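# Swing backboard clips outward into the frame groove

## Task

Rotate each metal clip on the backboard outward until its free tip is seated in the groove along the inside wall of the frame, so that the clip keeps the backboard held in place.

## Robot and tools

Robot: two 6-joint arms, left_arm and right_arm, each with a parallel gripper. Each base sits on a tilted plate, and both plates hang from one metal frame behind the arms. A plate and its half of that frame count as part of its arm in any "too close" message. Joint order in every row and every result list: waist, shoulder, elbow, wrist pitch, wrist yaw, wrist roll. The waist sign is flipped on both arms, both in what you send and in what you read. Stated ranges (arm's own signs): waist -2.618 to 3.054, shoulder 0.000 to 3.142, elbow 0.000 to 3.142, wrist pitch -1.571 to 1.571, wrist yaw -1.571 to 1.571, wrist roll -2.094 to 2.094. In your numbers the waist becomes -3.054 to 2.618. Real ends may be off by up to 0.059 rad.

Frames: the scene frame has its origin at table height, halfway between the nominal bases. +z is up, +x points out over the table, and left_arm is on the +y side. Calibrated bases: left_arm at (-0.031, +0.151, +0.253) m, quat_wxyz (+0.998, -0.011, +0.064, 0). right_arm at (+0.013, -0.330, +0.253) m, quat_wxyz (+0.998, +0.010, +0.064, +0.014). Hand poses, and wrist-camera poses, are given in that arm's own base frame. Fixed cameras and the table use the scene frame. Gripper fingers point along the hand's +z axis and close along its y axis. end_effector_position marks the spot between the pads, roughly 1 cm short of the tips. Reported poses can be off by a few cm. Cameras are cam_high, cam_low, cam_left_wrist and cam_right_wrist, all 504x504.

execute_actions(actions, cameras): actions is a list of up to 15 actions. Each action is a list of up to 15 rows, one row per 1/30 s step. If an action has fewer rows, its last row repeats until 15 steps are done. A row is a single list of 14 numbers, each in [-1, 1], covering both arms even if one stays still: six left joint values and the left opening, then the same seven for the right. Joint values are offsets from the Joint targets at the start of that action, not from the previous row. Scale per unit: waist 1.202 rad, shoulder 1.258, elbow 1.3, wrist pitch 2.073, wrist yaw and roll 2.022. Repeating an offset keeps moving the joint further. Opening is absolute: +1 fully open, -1 closed. Between those ends the fingers go to where grip_measured reads your number. Any action that would push a joint more than 0.059 rad beyond its range is rejected for both arms. A malformed call is rejected entirely. cameras picks which images come back: null or ["all"] gives all, [] gives none, and an unknown name voids the call. An empty actions list just reports the state.

move(target, speed, blend, opening_speed, blocking, cameras): target is one 14-number row, or a list of up to 15 rows. Every row is an offset from the Joint targets at the time of the call, on the same scale. All joints travel together, so the hand sweeps a curve. There is no collision avoidance. speed is the top rate in rad/s for the joint with the farthest to go: 0.01 to 2, default 0.5, given once or per target. blend, in rad, rounds the corners at intermediate targets; 0 means stop at each. opening_speed sets how fast finger commands ramp, in scale units per second, at least 0.2. Finger changes at later targets wait until the arms come to rest. blocking=false returns after about 0.5 s while the move keeps going. The extra "move:" line reports the outcome: done, off_target (at rest but more than 0.035 rad off), moving, held or fault. It can also show limits=held and the worst joint error for each arm. Neither done nor off_target tells you about contact. Faster moves, and targets set deeper past a contact, hit and press harder.

wait(seconds 0 to 10) lets time pass while the last commands hold. stop() brakes a running move. zoom_image(camera, region=[x0, y0, x1, y1]) enlarges part of that camera's latest image; the origin is the top-left corner and the region can be at most 504x504. finished_scene(scene 1 or 2) ends the scene for good. The clips must stay in place after the robot lets go.

Result lines: Joint positions and Joint velocities per arm (rad, rad/s), each ending with the pad gap (m; 0.094 when fully open). "within noise" means that arm is still. Joint targets is the base for your next offsets. To cancel a push, or pull targets back after the arm was dragged, command them back past the measured positions. Sending 0 for a joint keeps its target. To leave a gripper alone, resend its current command, since 0 is itself a command. Tool commands shows the present tool settings. grip_measured is on the opening scale; it can read up to about 1.6 mm wide when empty and a bit narrow when squeezing. The squeeze is roughly 50 to 64 N per pad. "joint sent to its limit" means a joint was stopped at its real end. "joint command not followed" means the clearance check changed some targets. Joint torques include the arm's own weight; joints 1 to 3 wrap at ±28 N m. Step readings list joint angles at sampled steps (action calls only).

Motion limits: each target stays within a lead of the measured angle (waist 0.202, shoulder 0.258, elbow 0.3, wrist pitch 0.573, yaw and roll 0.522 rad). Targets that would move the hand more than 200 mm are scaled back. Very small turns may not start.

Avoid: dropping things, or anything leaving the table; letting go of moving parts; slams, hard pushes, and the arms pressing on each other (this can fail the scene); and holding an outstretched or pushing pose for long. Motors heat up: a MOTOR HOT line appears at 75 °C, and at 90 °C an OVER-TEMPERATURE FAULT folds that arm for the rest of the scene. Random tugs may hit held parts or loose objects.

Each tool is called as name(argument=value, ...), one argument or row to a line, values as JSON.

## Session

execute_actions(
  actions=[],
)

zoom_image(
  camera="cam_high",
  region=[180, 220, 330, 370],
)

Scene clock: 0.00 s.
left_arm: end_effector_position=(+0.5541, +0.0427, +0.1977) grip_measured=+1.000 end_effector_quat_wxyz=(+0.240, +0.414, +0.875, +0.076) | right_arm: end_effector_position=(+0.4628, +0.1764, +0.0584) grip_measured=+1.000 end_effector_quat_wxyz=(+0.276, +0.186, +0.932, +0.146)
Joint positions: left_arm=[-0.114 2.403 2.654 -1.325 0.12 0.968 0.094] | right_arm=[-0.382 1.955 1.287 -0.269 0.054 0.758 0.094]
Joint velocities: within noise
Joint torques (N m): no reading
Heat: left arm: 38 °C; right arm: 39 °C.
Joint targets: left_arm=[-0.113 2.399 2.659 -1.331 0.126 0.967] | right_arm=[-0.383 1.952 1.290 -0.276 0.057 0.756]
Tool commands: left_gripper/opening=+1.0 right_gripper/opening=+1.0
camera_calibration:
cam_left_wrist: T_world_to_cam=[[-0.750154, -0.546395, -0.372454, 0.517365], [-0.61703, 0.780923, 0.0971269, 0.335723], [0.237788, 0.302675, -0.922954, 0.16048], [0, 0, 0, 1]] pos_world=[0.557094, -0.0280608, 0.308203]
cam_right_wrist: T_world_to_cam=[[-0.37289, -0.818877, -0.436341, 0.349558], [-0.908854, 0.41707, -0.00601998, 0.393266], [0.186914, 0.394326, -0.899761, 0.0166085], [0, 0, 0, 1]] pos_world=[0.484664, 0.115676, 0.169838]

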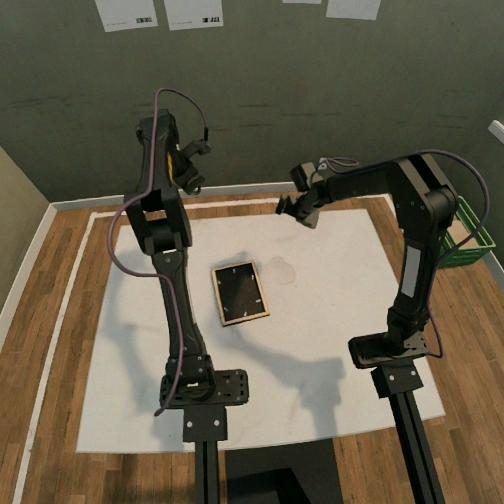

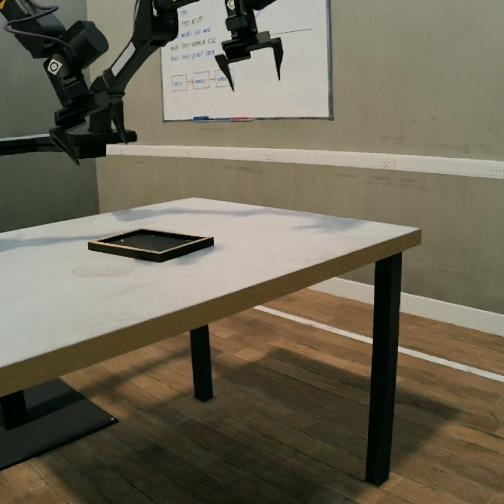

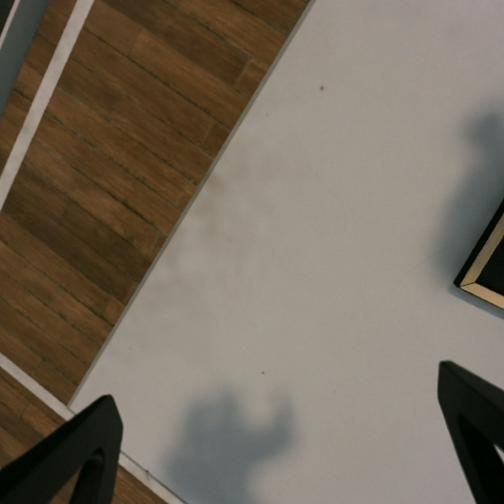

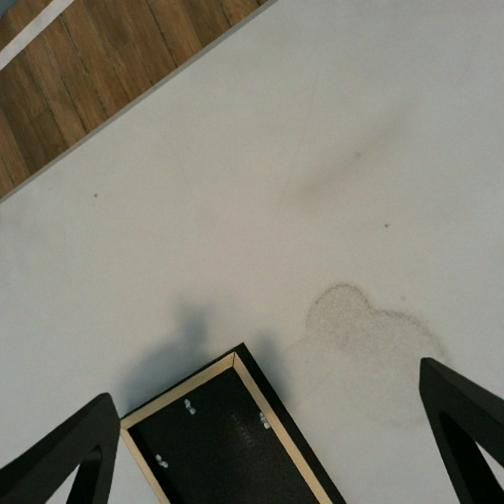

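Scaled by 3.360 from the camera's 504x504 image, which has a finer 720x720 frame.

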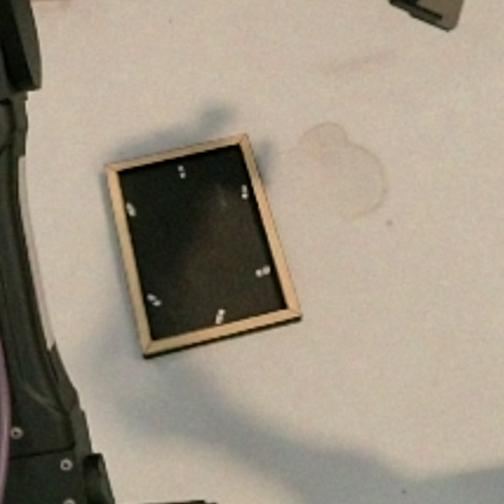

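move(
  target=[0.3161,-0.2878,-0.9592,0.2533,-0.095,-0.6607,-0.149,0.292,0,0,0,0,0,1],
  speed=1.0,
  cameras=["cam_left_wrist", "cam_high"],
)

Scene clock: 6.10 s.
left_arm: end_effector_position=(+0.3916, -0.0949, +0.0016) grip_measured=-0.147 end_effector_quat_wxyz=(+0.056, -0.050, +0.997, +0.011) | right_arm: end_effector_position=(+0.4953, +0.0068, +0.0584) grip_measured=+1.000 end_effector_quat_wxyz=(+0.297, +0.346, +0.885, +0.096)
Joint positions: left_arm=[0.265 2.074 1.419 -0.816 -0.056 -0.363 0.04] | right_arm=[-0.031 1.955 1.287 -0.269 0.054 0.758 0.094]
Joint velocities: within noise
Joint torques (N m): left_arm=[0.73 -14.41 4.4 0.51 -0.06 -0.07] | right_arm=[-0.31 -11.48 8.36 0.84 0.04 -0.03]
Heat: left arm: 40 °C; right arm: 41 °C.
Joint targets: left_arm=[0.267 2.037 1.412 -0.806 -0.066 -0.369] | right_arm=[-0.031 1.952 1.290 -0.276 0.057 0.756]
move: off_target (left_arm); left_arm: the shoulder is farthest, 0.037 rad from its target
camera_calibration:
cam_left_wrist: T_world_to_cam=[[-0.0212137, -0.999368, -0.0285091, -0.0817434], [-0.943292, 0.0105581, 0.331797, 0.416308], [-0.331286, 0.0339311, -0.94292, 0.257076], [0, 0, 0, 1]] pos_world=[0.476132, -0.09481, 0.101942]
Images, in order (width x height): cam_high 504x504, cam_left_wrist 504x504.

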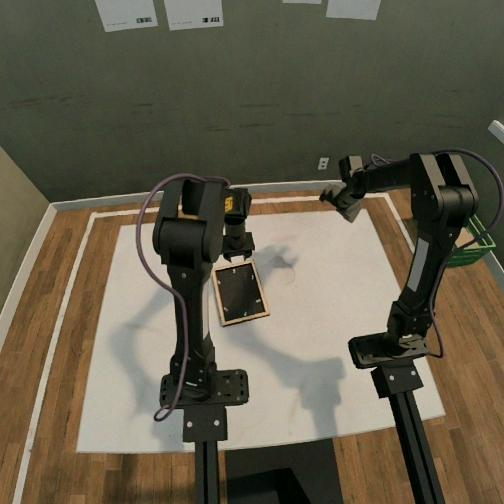

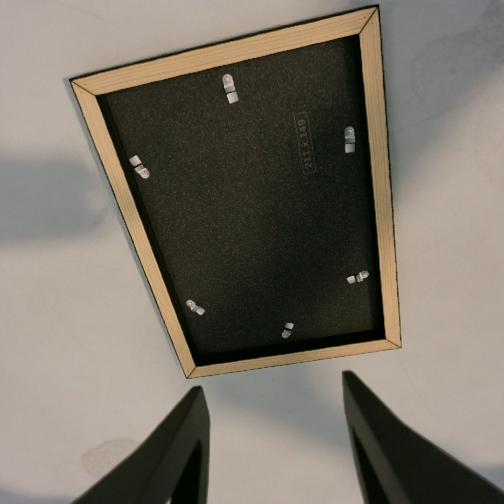

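zoom_image(
  camera="cam_left_wrist",
  region=[100, 60, 260, 220],
)

zoom_image(
  camera="cam_left_wrist",
  region=[280, 70, 420, 210],
)

zoom_image(
  camera="cam_left_wrist",
  region=[150, 240, 290, 380],
)

zoom_image(
  camera="cam_left_wrist",
  region=[260, 230, 410, 380],
)

Scaled by 3.150 from the camera's 504x504 image, which has a finer 720x720 frame.

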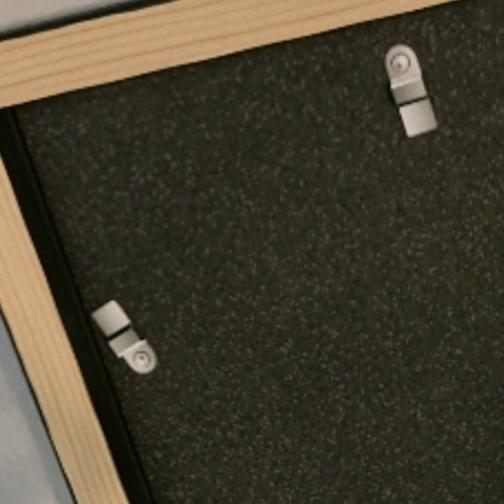

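Scaled by 3.600 from the camera's 504x504 image, which has a finer 720x720 frame.

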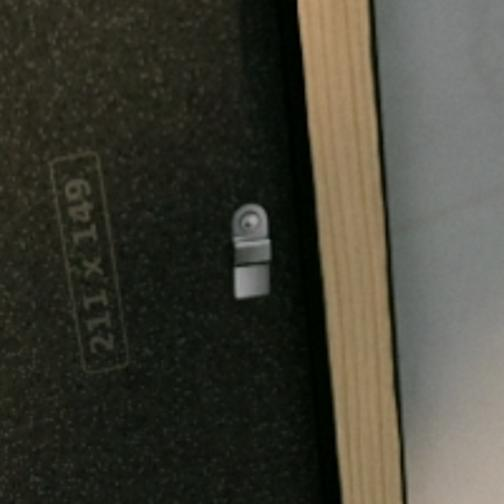

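Scaled by 3.600 from the camera's 504x504 image, which has a finer 720x720 frame.

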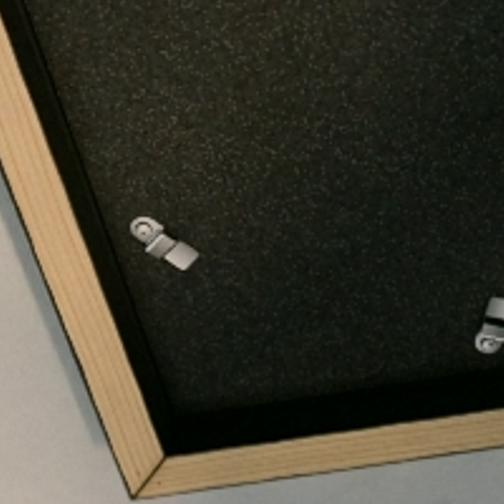

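Scaled by 3.360 from the camera's 504x504 image, which has a finer 720x720 frame.

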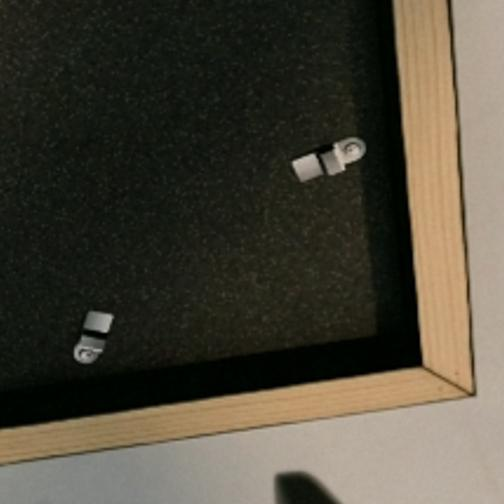

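move(
  target=[0.1007,0.4607,0.2338,0.1153,-0.0069,-0.0994,-0.149,0,0,0,0,0,0,1],
  speed=0.8,
  cameras=["cam_left_wrist"],
)

zoom_image(
  camera="cam_left_wrist",
  region=[160, 260, 360, 460],
)

Scene clock: 19.40 s.
left_arm: end_effector_position=(+0.4409, -0.1641, -0.1439) grip_measured=-0.147 end_effector_quat_wxyz=(+0.060, -0.091, +0.994, +0.007) | right_arm: end_effector_position=(+0.4953, +0.0068, +0.0584) grip_measured=+1.000 end_effector_quat_wxyz=(+0.297, +0.346, +0.885, +0.096)
Joint positions: left_arm=[0.384 2.593 1.699 -0.577 -0.068 -0.564 0.04] | right_arm=[-0.031 1.955 1.287 -0.269 0.054 0.758 0.094]
Joint velocities: within noise
Joint torques (N m): left_arm=[1.17 -11.67 5.67 0.44 -0.09 -0.07] | right_arm=[-0.31 -11.48 8.36 0.83 0.04 -0.04]
Heat: left arm: 40 °C; right arm: 44 °C.
Joint targets: left_arm=[0.388 2.616 1.716 -0.567 -0.079 -0.570] | right_arm=[-0.031 1.952 1.290 -0.276 0.057 0.756]
move: done
camera_calibration:
cam_left_wrist: T_world_to_cam=[[0.0604406, -0.998024, -0.0171538, -0.188109], [-0.944235, -0.0627389, 0.32324, 0.498884], [-0.323677, -0.00333957, -0.946162, 0.128644], [0, 0, 0, 1]] pos_world=[0.524072, -0.156008, -0.0427677]
Images, in order (width x height): cam_left_wrist 504x504.

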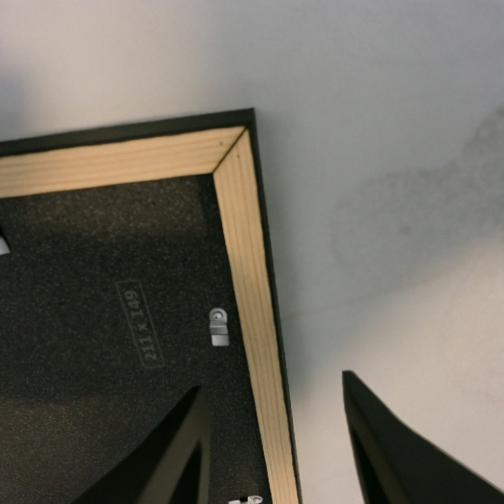

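Scaled by 2.520 from the camera's 504x504 image, which has a finer 720x720 frame.

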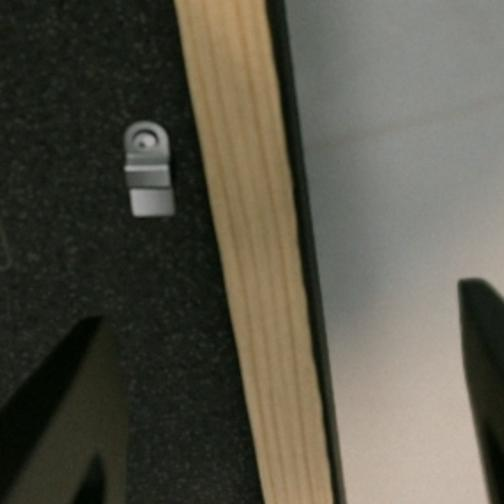

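move(
  target=[-0.02,0.0485,0.0012,0.0316,0,-0.0262,-0.149,0,0,0,0,0,0,1],
  cameras=["cam_left_wrist"],
)

zoom_image(
  camera="cam_left_wrist",
  region=[160, 300, 360, 500],
)

Scene clock: 24.00 s.
left_arm: end_effector_position=(+0.4464, -0.1582, -0.1655) grip_measured=-0.147 end_effector_quat_wxyz=(+0.068, -0.125, +0.990, +0.003) | right_arm: end_effector_position=(+0.4953, +0.0068, +0.0584) grip_measured=+1.000 end_effector_quat_wxyz=(+0.297, +0.346, +0.885, +0.096)
Joint positions: left_arm=[0.369 2.647 1.704 -0.511 -0.069 -0.617 0.04] | right_arm=[-0.031 1.955 1.287 -0.269 0.054 0.758 0.094]
Joint velocities: within noise
Joint torques (N m): left_arm=[0.65 -11.1 5.18 0.57 -0.11 -0.09] | right_arm=[-0.32 -11.48 8.38 0.83 0.04 -0.03]
Heat: left arm: 41 °C; right arm: 44 °C.
Joint targets: left_arm=[0.364 2.677 1.717 -0.501 -0.079 -0.623] | right_arm=[-0.031 1.952 1.290 -0.276 0.057 0.756]
move: done
camera_calibration:
cam_left_wrist: T_world_to_cam=[[0.128604, -0.991689, -0.00380987, -0.210145], [-0.943075, -0.123486, 0.308805, 0.498943], [-0.306709, -0.0361204, -0.951118, 0.0964227], [0, 0, 0, 1]] pos_world=[0.52714, -0.143303, -0.0631671]
Images, in order (width x height): cam_left_wrist 504x504.

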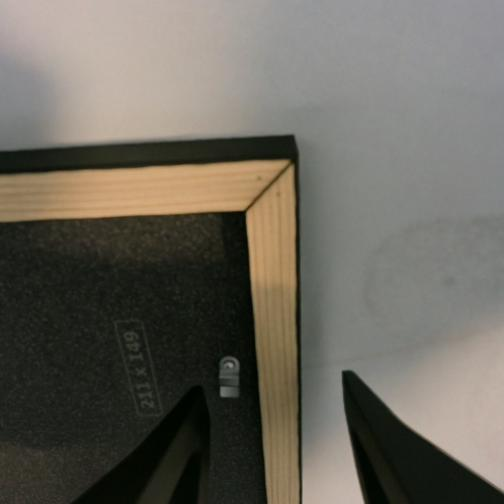

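Scaled by 2.520 from the camera's 504x504 image, which has a finer 720x720 frame.

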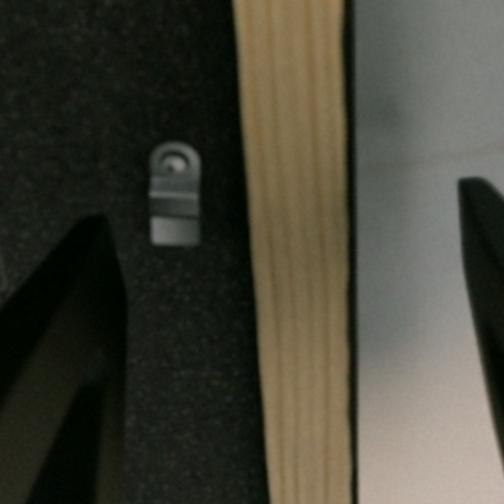

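move(
  target=[0.0133,0.0087,0,0.0048,0,0.0406,-0.149,0,0,0,0,0,0,1],
  cameras=["cam_left_wrist"],
)

zoom_image(
  camera="cam_left_wrist",
  region=[160, 300, 320, 460],
)

Scene clock: 28.23 s.
left_arm: end_effector_position=(+0.4488, -0.1591, -0.1652) grip_measured=-0.147 end_effector_quat_wxyz=(+0.072, -0.091, +0.993, +0.003) | right_arm: end_effector_position=(+0.4953, +0.0068, +0.0584) grip_measured=+1.000 end_effector_quat_wxyz=(+0.297, +0.346, +0.885, +0.096)
Joint positions: left_arm=[0.369 2.647 1.704 -0.501 -0.069 -0.548 0.04] | right_arm=[-0.031 1.955 1.287 -0.269 0.054 0.758 0.094]
Joint velocities: within noise
Joint torques (N m): left_arm=[1.84 -10.24 5.08 0.53 -0.11 0.06] | right_arm=[-0.31 -11.48 8.38 0.83 0.04 -0.03]
Heat: left arm: 40 °C; right arm: 45 °C.
Joint targets: left_arm=[0.380 2.688 1.717 -0.491 -0.080 -0.541] | right_arm=[-0.031 1.952 1.290 -0.276 0.057 0.756]
move: off_target (left_arm); left_arm: the shoulder is farthest, 0.041 rad from its target
camera_calibration:
cam_left_wrist: T_world_to_cam=[[0.060602, -0.998123, -0.00880652, -0.182688], [-0.951855, -0.0604444, 0.300531, 0.513569], [-0.300499, -0.00983025, -0.953731, 0.0983729], [0, 0, 0, 1]] pos_world=[0.529476, -0.150336, -0.0621311]
Images, in order (width x height): cam_left_wrist 504x504.

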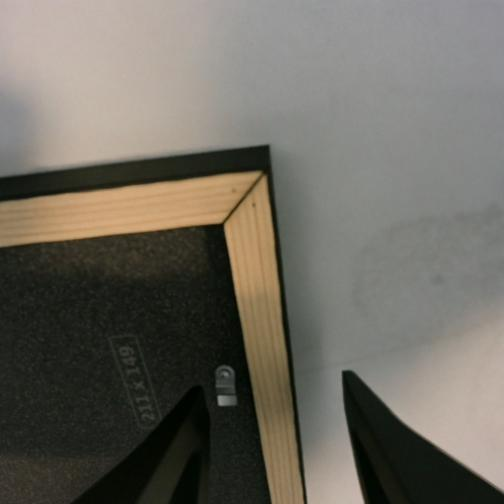

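Scaled by 3.150 from the camera's 504x504 image, which has a finer 720x720 frame.

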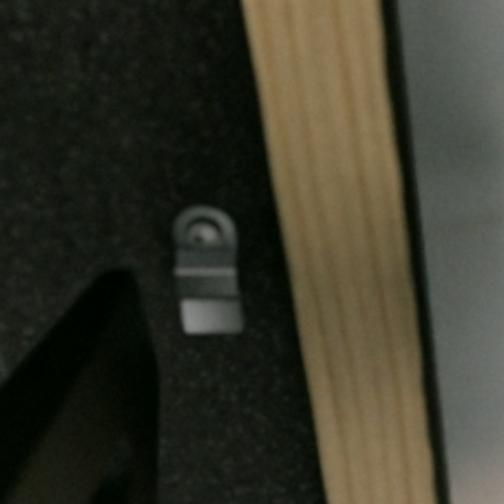

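move(
  target=[0.0058,0.0056,0,0,0,0,-0.149,0,0,0,0,0,0,1],
  cameras=[],
)

Scene clock: 30.67 s.
left_arm: end_effector_position=(+0.4444, -0.1622, -0.1705) grip_measured=-0.147 end_effector_quat_wxyz=(+0.067, -0.086, +0.994, +0.005) | right_arm: end_effector_position=(+0.4953, +0.0068, +0.0584) grip_measured=+1.000 end_effector_quat_wxyz=(+0.297, +0.346, +0.885, +0.096)
Joint positions: left_arm=[0.378 2.659 1.704 -0.499 -0.069 -0.547 0.04] | right_arm=[-0.031 1.955 1.287 -0.269 0.054 0.758 0.094]
Joint velocities: within noise
Joint torques (N m): left_arm=[1.74 -10.61 5.12 0.45 -0.11 0.03] | right_arm=[-0.31 -11.49 8.36 0.84 0.04 -0.03]
Heat: left arm: 40 °C; right arm: 45 °C.
Joint targets: left_arm=[0.387 2.695 1.717 -0.491 -0.080 -0.541] | right_arm=[-0.031 1.952 1.290 -0.276 0.057 0.756]
move: off_target (left_arm); left_arm: the shoulder is farthest, 0.036 rad from its target
No camera images: "cameras" was empty.

move(
  target=[-0.002,0.0035,0,0,0,0,-0.149,0,0,0,0,0,0,1],
  cameras=["cam_left_wrist"],
)

zoom_image(
  camera="cam_left_wrist",
  region=[160, 300, 320, 460],
)

Scene clock: 32.30 s.
left_arm: end_effector_position=(+0.4444, -0.1622, -0.1705) grip_measured=-0.147 end_effector_quat_wxyz=(+0.067, -0.086, +0.994, +0.005) | right_arm: end_effector_position=(+0.4953, +0.0068, +0.0584) grip_measured=+1.000 end_effector_quat_wxyz=(+0.297, +0.346, +0.885, +0.096)
Joint positions: left_arm=[0.378 2.659 1.704 -0.499 -0.069 -0.547 0.04] | right_arm=[-0.031 1.955 1.287 -0.269 0.054 0.758 0.094]
Joint velocities: within noise
Joint torques (N m): left_arm=[1.37 -10.13 5.09 0.47 -0.09 0.05] | right_arm=[-0.29 -11.47 8.38 0.83 0.04 -0.03]
Heat: left arm: 40 °C; right arm: 45 °C.
Joint targets: left_arm=[0.384 2.700 1.717 -0.491 -0.080 -0.541] | right_arm=[-0.031 1.952 1.290 -0.276 0.057 0.756]
move: off_target (left_arm); left_arm: the shoulder is farthest, 0.041 rad from its target
camera_calibration:
cam_left_wrist: T_world_to_cam=[[0.0502665, -0.998644, -0.0135397, -0.181862], [-0.949544, -0.0519885, 0.309295, 0.512715], [-0.30958, -0.00269063, -0.95087, 0.0976502], [0, 0, 0, 1]] pos_world=[0.526217, -0.154698, -0.0681899]
Images, in order (width x height): cam_left_wrist 504x504.

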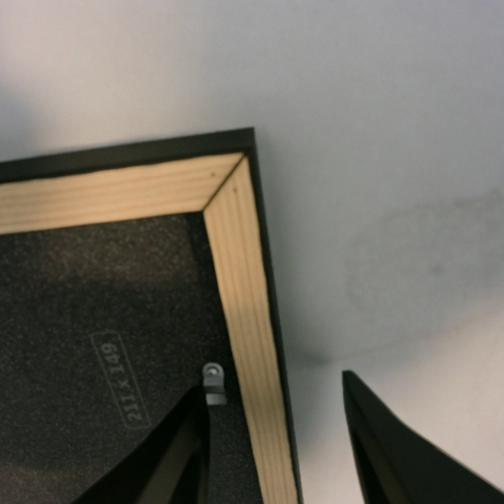

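Scaled by 3.150 from the camera's 504x504 image, which has a finer 720x720 frame.

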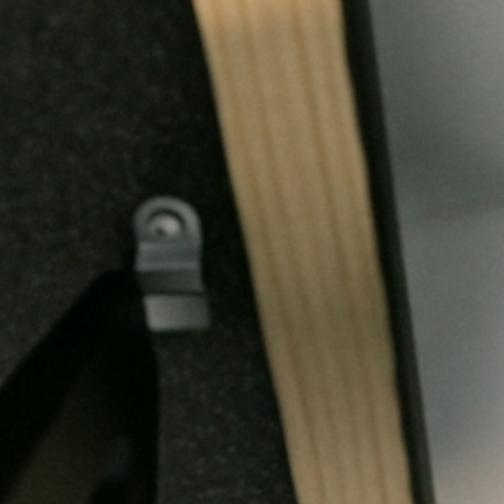

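move(
  target=[-0.0158,-0.0056,-0.0215,0.0015,0,0,-0.149,0,0,0,0,0,0,1],
  cameras=["cam_left_wrist"],
)

zoom_image(
  camera="cam_left_wrist",
  region=[160, 300, 320, 460],
)

Scene clock: 35.63 s.
left_arm: end_effector_position=(+0.4458, -0.1594, -0.1705) grip_measured=-0.147 end_effector_quat_wxyz=(+0.068, -0.089, +0.994, +0.005) | right_arm: end_effector_position=(+0.4953, +0.0068, +0.0584) grip_measured=+1.000 end_effector_quat_wxyz=(+0.297, +0.346, +0.885, +0.096)
Joint positions: left_arm=[0.372 2.659 1.704 -0.498 -0.069 -0.547 0.04] | right_arm=[-0.031 1.955 1.287 -0.269 0.054 0.758 0.094]
Joint velocities: within noise
Joint torques (N m): left_arm=[0.39 -10.82 2.81 0.52 -0.08 0.06] | right_arm=[-0.31 -11.48 8.38 0.84 0.04 -0.03]
Heat: left arm: 40 °C; right arm: 45 °C.
Joint targets: left_arm=[0.366 2.693 1.689 -0.488 -0.080 -0.541] | right_arm=[-0.031 1.952 1.290 -0.276 0.057 0.756]
move: done
camera_calibration:
cam_left_wrist: T_world_to_cam=[[0.0567605, -0.998304, -0.0129058, -0.18192], [-0.949626, -0.0579742, 0.307977, 0.513024], [-0.308203, -0.0052253, -0.951306, 0.0970386], [0, 0, 0, 1]] pos_world=[0.527414, -0.151362, -0.0680343]
Images, in order (width x height): cam_left_wrist 504x504.

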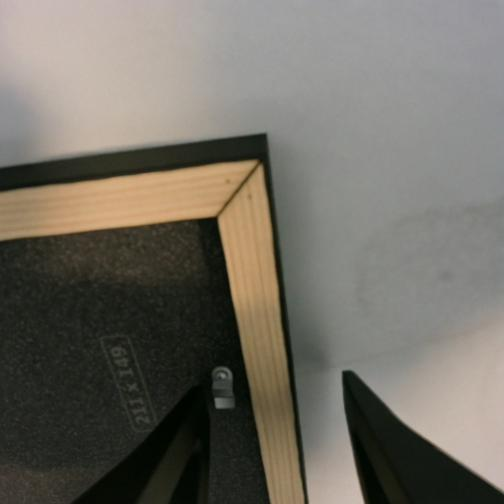

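Scaled by 3.150 from the camera's 504x504 image, which has a finer 720x720 frame.

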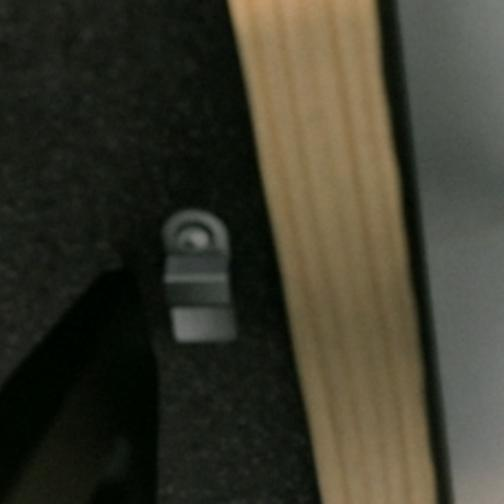

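move(
  target=[0.015,0,-0.0045,0,0,0,-0.149,0,0,0,0,0,0,1],
  cameras=["cam_left_wrist"],
)

zoom_image(
  camera="cam_left_wrist",
  region=[160, 300, 320, 460],
)

Scene clock: 38.40 s.
left_arm: end_effector_position=(+0.4426, -0.1582, -0.1725) grip_measured=-0.147 end_effector_quat_wxyz=(+0.065, -0.089, +0.994, +0.007) | right_arm: end_effector_position=(+0.4953, +0.0068, +0.0584) grip_measured=+1.000 end_effector_quat_wxyz=(+0.297, +0.346, +0.885, +0.096)
Joint positions: left_arm=[0.372 2.659 1.694 -0.496 -0.069 -0.547 0.04] | right_arm=[-0.031 1.955 1.287 -0.269 0.054 0.758 0.094]
Joint velocities: within noise
Joint torques (N m): left_arm=[1.81 -10.66 2.88 0.46 -0.08 0.08] | right_arm=[-0.31 -11.49 8.35 0.84 0.04 -0.03]
Heat: left arm: 40 °C; right arm: 45 °C.
Joint targets: left_arm=[0.384 2.693 1.683 -0.488 -0.080 -0.541] | right_arm=[-0.031 1.952 1.290 -0.276 0.057 0.756]
move: done
camera_calibration:
cam_left_wrist: T_world_to_cam=[[0.0566575, -0.998264, -0.0160752, -0.181], [-0.947413, -0.0588367, 0.314558, 0.510672], [-0.314958, -0.00259226, -0.949102, 0.0979113], [0, 0, 0, 1]] pos_world=[0.52491, -0.150386, -0.0706179]
Images, in order (width x height): cam_left_wrist 504x504.

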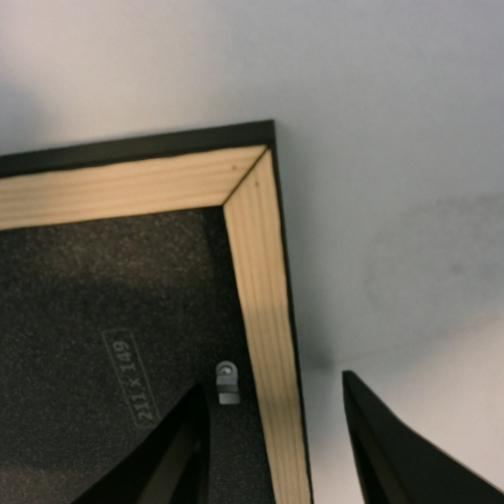

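Scaled by 3.150 from the camera's 504x504 image, which has a finer 720x720 frame.

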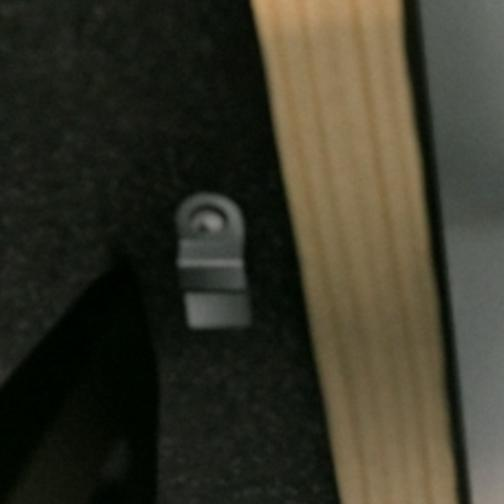

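move(
  target=[0,0,0,0,0,0,-0.68,0,0,0,0,0,0,1],
  opening_speed=0.3,
  cameras=["cam_left_wrist"],
)

zoom_image(
  camera="cam_left_wrist",
  region=[160, 300, 320, 460],
)

Scene clock: 41.53 s.
left_arm: end_effector_position=(+0.4432, -0.1593, -0.1723) grip_measured=-0.678 end_effector_quat_wxyz=(+0.068, -0.087, +0.994, +0.009) | right_arm: end_effector_position=(+0.4953, +0.0068, +0.0584) grip_measured=+1.000 end_effector_quat_wxyz=(+0.297, +0.346, +0.885, +0.096)
Joint positions: left_arm=[0.376 2.659 1.694 -0.492 -0.077 -0.547 0.015] | right_arm=[-0.031 1.955 1.287 -0.269 0.054 0.758 0.094]
Joint velocities: within noise
Joint torques (N m): left_arm=[1.65 -10.71 3 0.42 0 0.03] | right_arm=[-0.32 -11.48 8.36 0.84 0.04 -0.03]
Heat: left arm: 40 °C; right arm: 45 °C.
Joint targets: left_arm=[0.384 2.693 1.683 -0.488 -0.080 -0.541] | right_arm=[-0.031 1.952 1.290 -0.276 0.057 0.756]
move: done
camera_calibration:
cam_left_wrist: T_world_to_cam=[[0.052681, -0.998381, -0.0214344, -0.181315], [-0.949615, -0.0567255, 0.308243, 0.511368], [-0.308959, 0.00411588, -0.951066, 0.0963732], [0, 0, 0, 1]] pos_world=[0.52493, -0.152411, -0.0698543]
Images, in order (width x height): cam_left_wrist 504x504.

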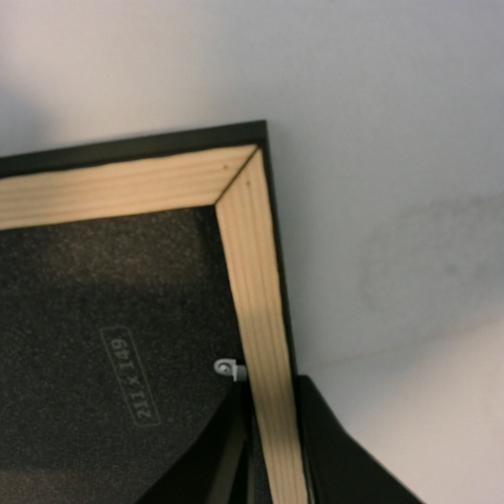

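Scaled by 3.150 from the camera's 504x504 image, which has a finer 720x720 frame.

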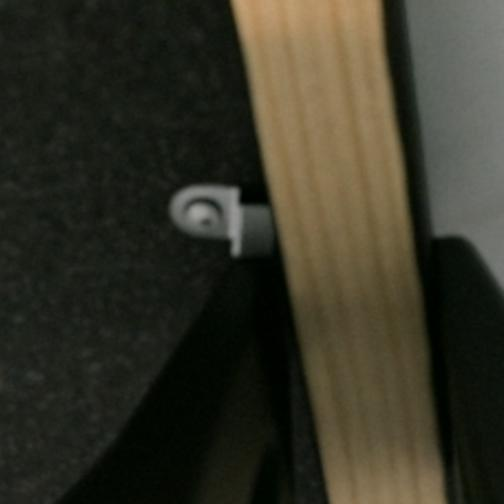

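move(
  target=[0,0,0,0,0,0,-0.2,0,0,0,0,0,0,1],
  opening_speed=1.0,
  cameras=[],
)

move(
  target=[
    [0,-0.103,-0.023,-0.043,0,0,-0.2,0,0,0,0,0,0,1],
    [0.1082,-0.2266,-0.3446,0.1013,-0.0064,-0.0722,-0.2,0,0,0,0,0,0,1],
  ],
  blend=0.03,
  speed=0.7,
  cameras=["cam_left_wrist"],
)

zoom_image(
  camera="cam_left_wrist",
  region=[160, 300, 360, 500],
)

Scene clock: 47.73 s.
left_arm: end_effector_position=(+0.4432, -0.1593, -0.1723) grip_measured=-0.202 end_effector_quat_wxyz=(+0.068, -0.087, +0.994, +0.009) | right_arm: end_effector_position=(+0.4953, +0.0068, +0.0584) grip_measured=+1.000 end_effector_quat_wxyz=(+0.297, +0.346, +0.885, +0.096)
Joint positions: left_arm=[0.376 2.659 1.694 -0.492 -0.077 -0.547 0.037] | right_arm=[-0.031 1.955 1.287 -0.269 0.054 0.758 0.094]
Joint velocities: within noise
Joint torques (N m): left_arm=[1.61 -10.89 2.96 0.43 -0.04 0.05] | right_arm=[-0.31 -11.48 8.38 0.84 0.04 -0.03]
Heat: left arm: 40 °C; right arm: 46 °C.
Joint targets: left_arm=[0.384 2.693 1.683 -0.488 -0.080 -0.541] | right_arm=[-0.031 1.952 1.290 -0.276 0.057 0.756]
move: done
No camera images: "cameras" was empty.

Scene clock: 49.37 s.
left_arm: end_effector_position=(+0.3449, -0.1748, -0.1654) grip_measured=-0.202 end_effector_quat_wxyz=(+0.056, -0.087, +0.995, +0.011) | right_arm: end_effector_position=(+0.4953, +0.0068, +0.0584) grip_measured=+1.000 end_effector_quat_wxyz=(+0.297, +0.346, +0.885, +0.096)
Joint positions: left_arm=[0.509 2.442 1.241 -0.288 -0.081 -0.681 0.037] | right_arm=[-0.031 1.955 1.287 -0.269 0.054 0.758 0.094]
Joint velocities: within noise
Joint torques (N m): left_arm=[1.21 -14.35 2.39 0.45 -0.08 -0.15] | right_arm=[-0.31 -11.48 8.38 0.83 0.04 -0.03]
Heat: left arm: 40 °C; right arm: 46 °C.
Joint targets: left_arm=[0.514 2.408 1.235 -0.278 -0.093 -0.687] | right_arm=[-0.031 1.952 1.290 -0.276 0.057 0.756]
move: done
camera_calibration:
cam_left_wrist: T_world_to_cam=[[0.0529861, -0.998311, -0.023819, -0.192009], [-0.941905, -0.0578862, 0.330852, 0.415857], [-0.331672, 0.00490468, -0.943382, 0.0818922], [0, 0, 0, 1]] pos_world=[0.429033, -0.168014, -0.064905]
Images, in order (width x height): cam_left_wrist 504x504.

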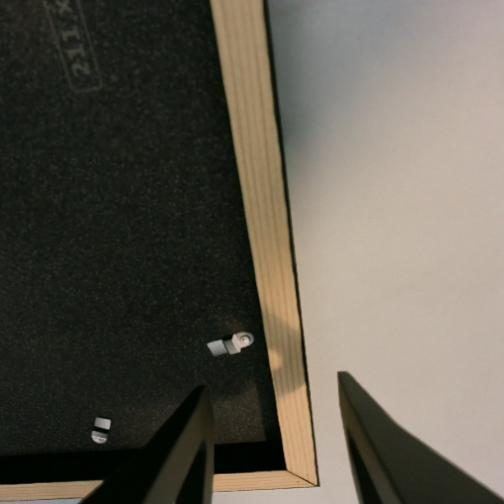

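Scaled by 2.520 from the camera's 504x504 image, which has a finer 720x720 frame.

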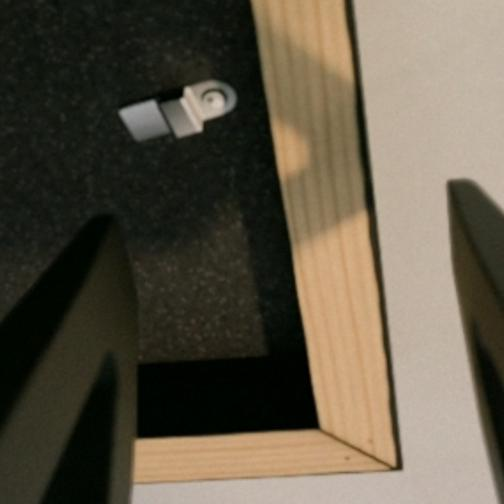

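move(
  target=[-0.0175,0.1129,0.0512,0.0244,0,0.0153,-0.2,0,0,0,0,0,0,1],
  cameras=["cam_left_wrist"],
)

zoom_image(
  camera="cam_left_wrist",
  region=[160, 320, 340, 500],
)

Scene clock: 53.70 s.
left_arm: end_effector_position=(+0.3575, -0.1770, -0.1856) grip_measured=-0.202 end_effector_quat_wxyz=(+0.065, -0.084, +0.994, +0.006) | right_arm: end_effector_position=(+0.4953, +0.0068, +0.0584) grip_measured=+1.000 end_effector_quat_wxyz=(+0.297, +0.346, +0.885, +0.096)
Joint positions: left_arm=[0.499 2.522 1.292 -0.237 -0.082 -0.663 0.037] | right_arm=[-0.031 1.955 1.287 -0.269 0.054 0.758 0.094]
Joint velocities: within noise
Joint torques (N m): left_arm=[0.53 -9.2 3.48 0.47 -0.1 0.02] | right_arm=[-0.31 -11.48 8.38 0.84 0.04 -0.04]
Heat: left arm: 41 °C; right arm: 46 °C.
Joint targets: left_arm=[0.493 2.550 1.302 -0.228 -0.093 -0.656] | right_arm=[-0.031 1.952 1.290 -0.276 0.057 0.756]
move: done
camera_calibration:
cam_left_wrist: T_world_to_cam=[[0.0459408, -0.998828, -0.0152036, -0.191283], [-0.948397, -0.0483911, 0.313372, 0.435015], [-0.31374, 0.0000224921, -0.949509, 0.0585752], [0, 0, 0, 1]] pos_world=[0.439732, -0.17001, -0.0836122]
Images, in order (width x height): cam_left_wrist 504x504.

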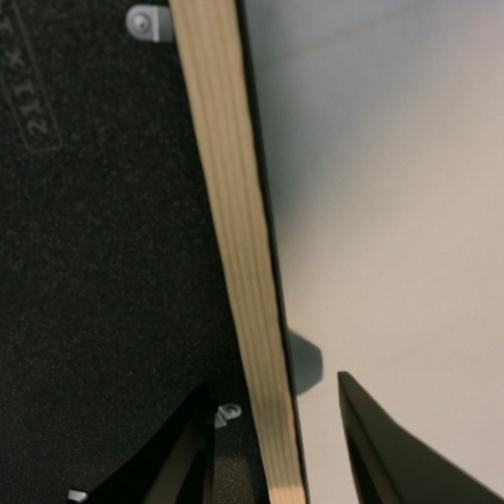

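Scaled by 2.800 from the camera's 504x504 image, which has a finer 720x720 frame.

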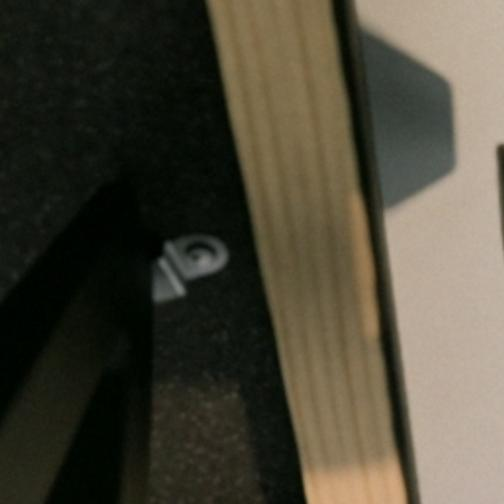

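move(
  target=[0.0316,0,0,-0.0347,0,-0.0158,-0.2,0,0,0,0,0,0,1],
  speed=0.06,
  cameras=["cam_left_wrist"],
)

zoom_image(
  camera="cam_left_wrist",
  region=[160, 300, 340, 480],
)

Scene clock: 60.33 s.
left_arm: end_effector_position=(+0.3422, -0.1787, -0.1866) grip_measured=-0.202 end_effector_quat_wxyz=(+0.044, -0.081, +0.996, +0.019) | right_arm: end_effector_position=(+0.4953, +0.0068, +0.0584) grip_measured=+1.000 end_effector_quat_wxyz=(+0.297, +0.346, +0.885, +0.096)
Joint positions: left_arm=[0.522 2.522 1.292 -0.289 -0.082 -0.682 0.037] | right_arm=[-0.031 1.955 1.287 -0.269 0.054 0.758 0.094]
Joint velocities: within noise
Joint torques (N m): left_arm=[1.66 -9.32 3.28 0.24 -0.1 -0.07] | right_arm=[-0.31 -11.48 8.36 0.84 0.04 -0.03]
Heat: left arm: 41 °C; right arm: 46 °C.
Joint targets: left_arm=[0.531 2.550 1.302 -0.300 -0.092 -0.688] | right_arm=[-0.031 1.952 1.290 -0.276 0.057 0.756]
move: done
camera_calibration:
cam_left_wrist: T_world_to_cam=[[0.0403965, -0.998365, -0.0404403, -0.195066], [-0.933709, -0.0521285, 0.354218, 0.422685], [-0.355747, 0.0234503, -0.934288, 0.0742565], [0, 0, 0, 1]] pos_world=[0.428961, -0.174454, -0.0882343]
Images, in order (width x height): cam_left_wrist 504x504.

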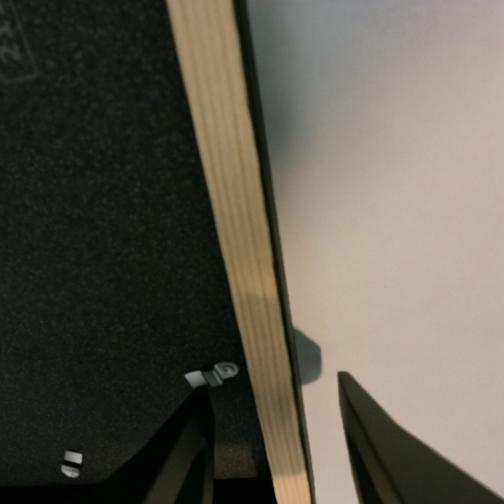

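Scaled by 2.800 from the camera's 504x504 image, which has a finer 720x720 frame.

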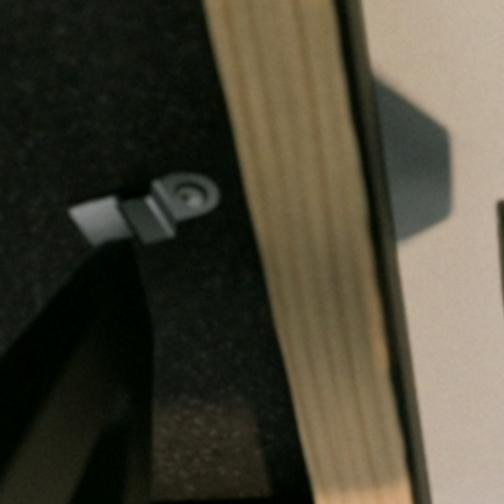

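move(
  target=[0,0.0064,0,0,0,0,-0.2,0,0,0,0,0,0,1],
  cameras=[],
)

Scene clock: 64.00 s.
left_arm: end_effector_position=(+0.3420, -0.1786, -0.1866) grip_measured=-0.202 end_effector_quat_wxyz=(+0.044, -0.081, +0.996, +0.020) | right_arm: end_effector_position=(+0.4953, +0.0068, +0.0584) grip_measured=+1.000 end_effector_quat_wxyz=(+0.297, +0.346, +0.885, +0.096)
Joint positions: left_arm=[0.522 2.522 1.292 -0.29 -0.082 -0.682 0.037] | right_arm=[-0.031 1.955 1.287 -0.269 0.054 0.758 0.094]
Joint velocities: within noise
Joint torques (N m): left_arm=[1.72 -8.57 3.48 0.23 -0.06 -0.07] | right_arm=[-0.31 -11.48 8.38 0.84 0.04 -0.03]
Heat: left arm: 40 °C; right arm: 46 °C.
Joint targets: left_arm=[0.531 2.558 1.302 -0.300 -0.092 -0.688] | right_arm=[-0.031 1.952 1.290 -0.276 0.057 0.756]
move: off_target (left_arm); left_arm: the shoulder is farthest, 0.036 rad from its target
No camera images: "cameras" was empty.

move(
  target=[0,0.005,0,0,0,0,-0.2,0,0,0,0,0,0,1],
  cameras=[],
)

Scene clock: 65.10 s.
left_arm: end_effector_position=(+0.3394, -0.1772, -0.1899) grip_measured=-0.202 end_effector_quat_wxyz=(+0.040, -0.081, +0.996, +0.022) | right_arm: end_effector_position=(+0.4953, +0.0068, +0.0584) grip_measured=+1.000 end_effector_quat_wxyz=(+0.297, +0.346, +0.885, +0.096)
Joint positions: left_arm=[0.522 2.531 1.292 -0.291 -0.082 -0.682 0.037] | right_arm=[-0.031 1.955 1.287 -0.269 0.054 0.758 0.094]
Joint velocities: within noise
Joint torques (N m): left_arm=[1.69 -8.76 3.25 0.2 -0.12 -0.11] | right_arm=[-0.32 -11.47 8.36 0.83 0.04 -0.03]
Heat: left arm: 40 °C; right arm: 46 °C.
Joint targets: left_arm=[0.531 2.564 1.302 -0.300 -0.092 -0.688] | right_arm=[-0.031 1.952 1.290 -0.276 0.057 0.756]
move: done
No camera images: "cameras" was empty.

move(
  target=[0,0.0045,0,0,0,0,-0.2,0,0,0,0,0,0,1],
  cameras=["cam_left_wrist"],
)

zoom_image(
  camera="cam_left_wrist",
  region=[160, 300, 340, 480],
)

Scene clock: 66.60 s.
left_arm: end_effector_position=(+0.3389, -0.1768, -0.1906) grip_measured=-0.202 end_effector_quat_wxyz=(+0.039, -0.081, +0.996, +0.023) | right_arm: end_effector_position=(+0.4953, +0.0068, +0.0584) grip_measured=+1.000 end_effector_quat_wxyz=(+0.297, +0.346, +0.885, +0.096)
Joint positions: left_arm=[0.522 2.533 1.292 -0.291 -0.082 -0.682 0.037] | right_arm=[-0.031 1.955 1.287 -0.269 0.054 0.758 0.094]
Joint velocities: within noise
Joint torques (N m): left_arm=[1.69 -8.47 3.26 0.2 -0.09 -0.11] | right_arm=[-0.32 -11.47 8.36 0.84 0.04 -0.03]
Heat: left arm: 40 °C; right arm: 46 °C.
Joint targets: left_arm=[0.531 2.570 1.302 -0.300 -0.093 -0.688] | right_arm=[-0.031 1.952 1.290 -0.276 0.057 0.756]
move: off_target (left_arm); left_arm: the shoulder is farthest, 0.036 rad from its target
camera_calibration:
cam_left_wrist: T_world_to_cam=[[0.0406867, -0.998037, -0.0476077, -0.194516], [-0.92971, -0.0552704, 0.364122, 0.421093], [-0.366039, 0.0294463, -0.930134, 0.074592], [0, 0, 0, 1]] pos_world=[0.426712, -0.173057, -0.0932094]
Images, in order (width x height): cam_left_wrist 504x504.

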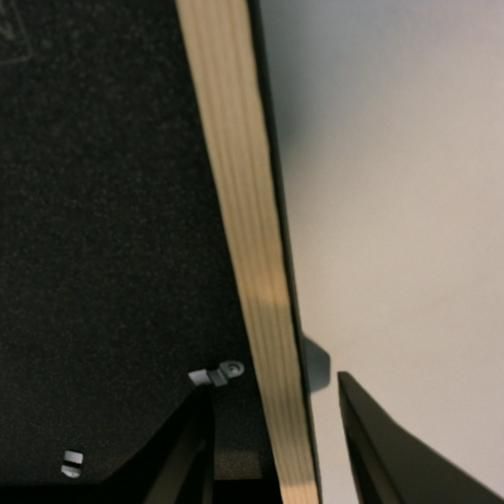

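Scaled by 2.800 from the camera's 504x504 image, which has a finer 720x720 frame.

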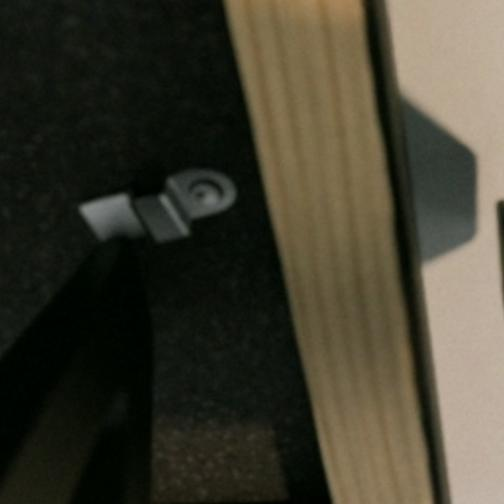

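move(
  target=[-0.0337,-0.0056,0,0.0400,0,0.0168,-0.2,0,0,0,0,0,0,1],
  speed=0.06,
  cameras=["cam_left_wrist"],
)

zoom_image(
  camera="cam_left_wrist",
  region=[160, 320, 340, 500],
)

Scene clock: 72.33 s.
left_arm: end_effector_position=(+0.3440, -0.1738, -0.1905) grip_measured=-0.202 end_effector_quat_wxyz=(+0.044, -0.080, +0.996, +0.019) | right_arm: end_effector_position=(+0.4953, +0.0068, +0.0584) grip_measured=+1.000 end_effector_quat_wxyz=(+0.297, +0.346, +0.885, +0.096)
Joint positions: left_arm=[0.508 2.533 1.292 -0.278 -0.081 -0.665 0.037] | right_arm=[-0.031 1.955 1.287 -0.269 0.054 0.758 0.094]
Joint velocities: within noise
Joint torques (N m): left_arm=[-0.4 -9.13 3.21 0.93 -0.12 0.08] | right_arm=[-0.29 -11.47 8.38 0.84 0.04 -0.03]
Heat: left arm: 40 °C; right arm: 46 °C.
Joint targets: left_arm=[0.490 2.563 1.302 -0.217 -0.093 -0.654] | right_arm=[-0.031 1.952 1.290 -0.276 0.057 0.756]
move: off_target (left_arm); left_arm: the wrist pitch is farthest, 0.061 rad from its target
camera_calibration:
cam_left_wrist: T_world_to_cam=[[0.0380749, -0.998438, -0.0408777, -0.189613], [-0.933361, -0.0501447, 0.35542, 0.426482], [-0.356914, 0.024621, -0.933813, 0.0718169], [0, 0, 0, 1]] pos_world=[0.430914, -0.169699, -0.0922675]
Images, in order (width x height): cam_left_wrist 504x504.

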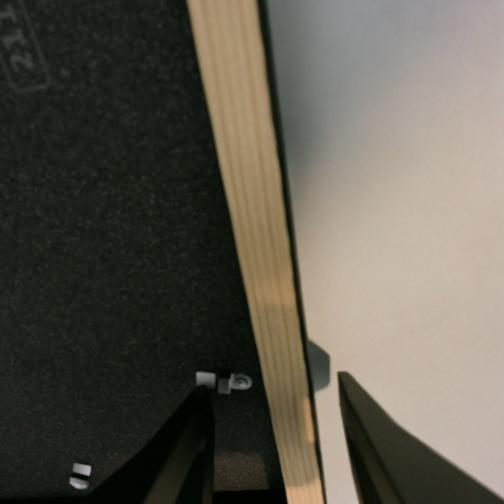

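Scaled by 2.800 from the camera's 504x504 image, which has a finer 720x720 frame.

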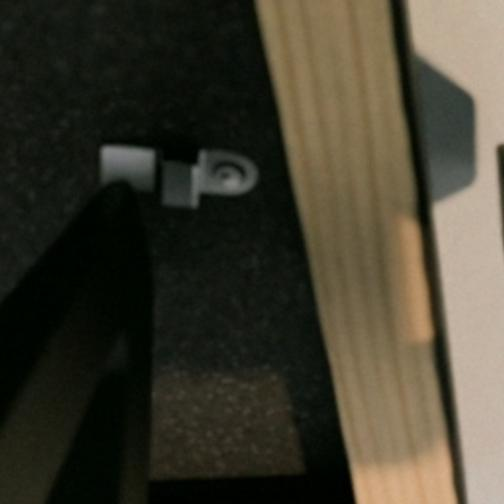

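move(
  target=[-0.015,0,0,0.025,0,0,-0.2,0,0,0,0,0,0,1],
  speed=0.1,
  cameras=["cam_left_wrist"],
)

zoom_image(
  camera="cam_left_wrist",
  region=[160, 320, 340, 500],
)

Scene clock: 74.03 s.
left_arm: end_effector_position=(+0.3520, -0.1718, -0.1897) grip_measured=-0.202 end_effector_quat_wxyz=(+0.053, -0.087, +0.995, +0.013) | right_arm: end_effector_position=(+0.4953, +0.0068, +0.0584) grip_measured=+1.000 end_effector_quat_wxyz=(+0.297, +0.346, +0.885, +0.096)
Joint positions: left_arm=[0.493 2.533 1.295 -0.259 -0.08 -0.664 0.037] | right_arm=[-0.031 1.955 1.287 -0.269 0.054 0.758 0.094]
Joint velocities: within noise
Joint torques (N m): left_arm=[-0.64 -9.07 2.96 1.27 -0.11 0.09] | right_arm=[-0.31 -11.48 8.38 0.84 0.04 -0.03]
Heat: left arm: 40 °C; right arm: 46 °C.
Joint targets: left_arm=[0.472 2.563 1.302 -0.165 -0.093 -0.654] | right_arm=[-0.031 1.952 1.290 -0.276 0.057 0.756]
move: off_target (left_arm); left_arm: the wrist pitch is farthest, 0.093 rad from its target
camera_calibration:
cam_left_wrist: T_world_to_cam=[[0.0524475, -0.998204, -0.0289527, -0.190641], [-0.939382, -0.0591527, 0.33773, 0.430932], [-0.338836, 0.00948454, -0.940798, 0.0650146], [0, 0, 0, 1]] pos_world=[0.436838, -0.165425, -0.0898927]
Images, in order (width x height): cam_left_wrist 504x504.

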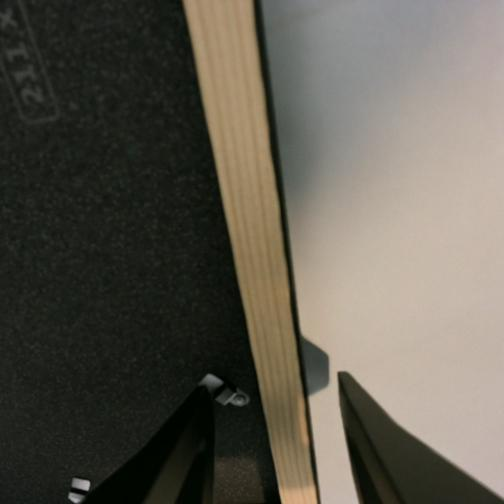

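Scaled by 2.800 from the camera's 504x504 image, which has a finer 720x720 frame.

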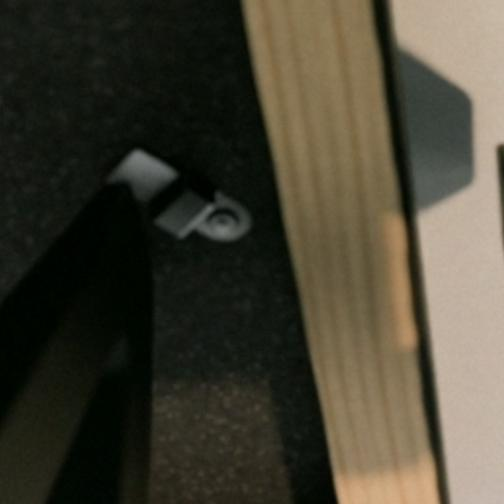

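move(
  target=[-0.005,0,0,0.0085,0,0,-0.2,0,0,0,0,0,0,1],
  speed=0.1,
  cameras=["cam_left_wrist"],
)

zoom_image(
  camera="cam_left_wrist",
  region=[160, 320, 340, 500],
)

Scene clock: 75.93 s.
left_arm: end_effector_position=(+0.3526, -0.1718, -0.1898) grip_measured=-0.202 end_effector_quat_wxyz=(+0.052, -0.088, +0.995, +0.011) | right_arm: end_effector_position=(+0.4953, +0.0068, +0.0584) grip_measured=+1.000 end_effector_quat_wxyz=(+0.297, +0.346, +0.885, +0.096)
Joint positions: left_arm=[0.49 2.533 1.295 -0.256 -0.075 -0.664 0.037] | right_arm=[-0.031 1.955 1.287 -0.269 0.054 0.758 0.094]
Joint velocities: within noise
Joint torques (N m): left_arm=[-0.98 -9.16 3.11 1.44 -0.15 0.09] | right_arm=[-0.31 -11.48 8.38 0.84 0.04 -0.03]
Heat: left arm: 40 °C; right arm: 46 °C.
Joint targets: left_arm=[0.466 2.563 1.302 -0.147 -0.093 -0.654] | right_arm=[-0.031 1.952 1.290 -0.276 0.057 0.756]
move: off_target (left_arm); left_arm: the wrist pitch is farthest, 0.109 rad from its target
camera_calibration:
cam_left_wrist: T_world_to_cam=[[0.0551235, -0.998207, -0.0233415, -0.190574], [-0.93923, -0.0597713, 0.338045, 0.43149], [-0.338834, 0.00328882, -0.94084, 0.064159], [0, 0, 0, 1]] pos_world=[0.437513, -0.164652, -0.089948]
Images, in order (width x height): cam_left_wrist 504x504.

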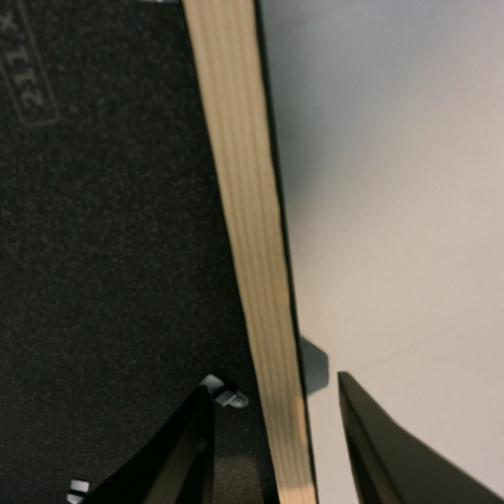

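Scaled by 2.800 from the camera's 504x504 image, which has a finer 720x720 frame.

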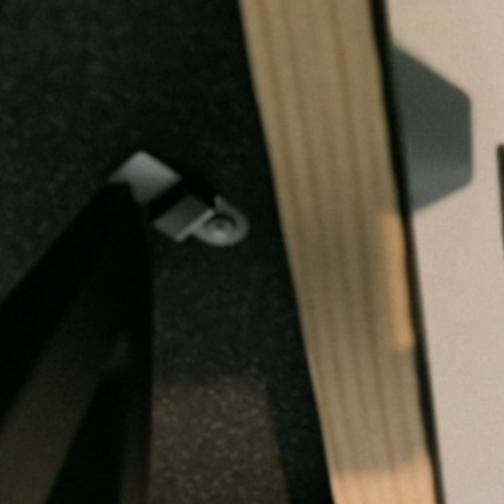

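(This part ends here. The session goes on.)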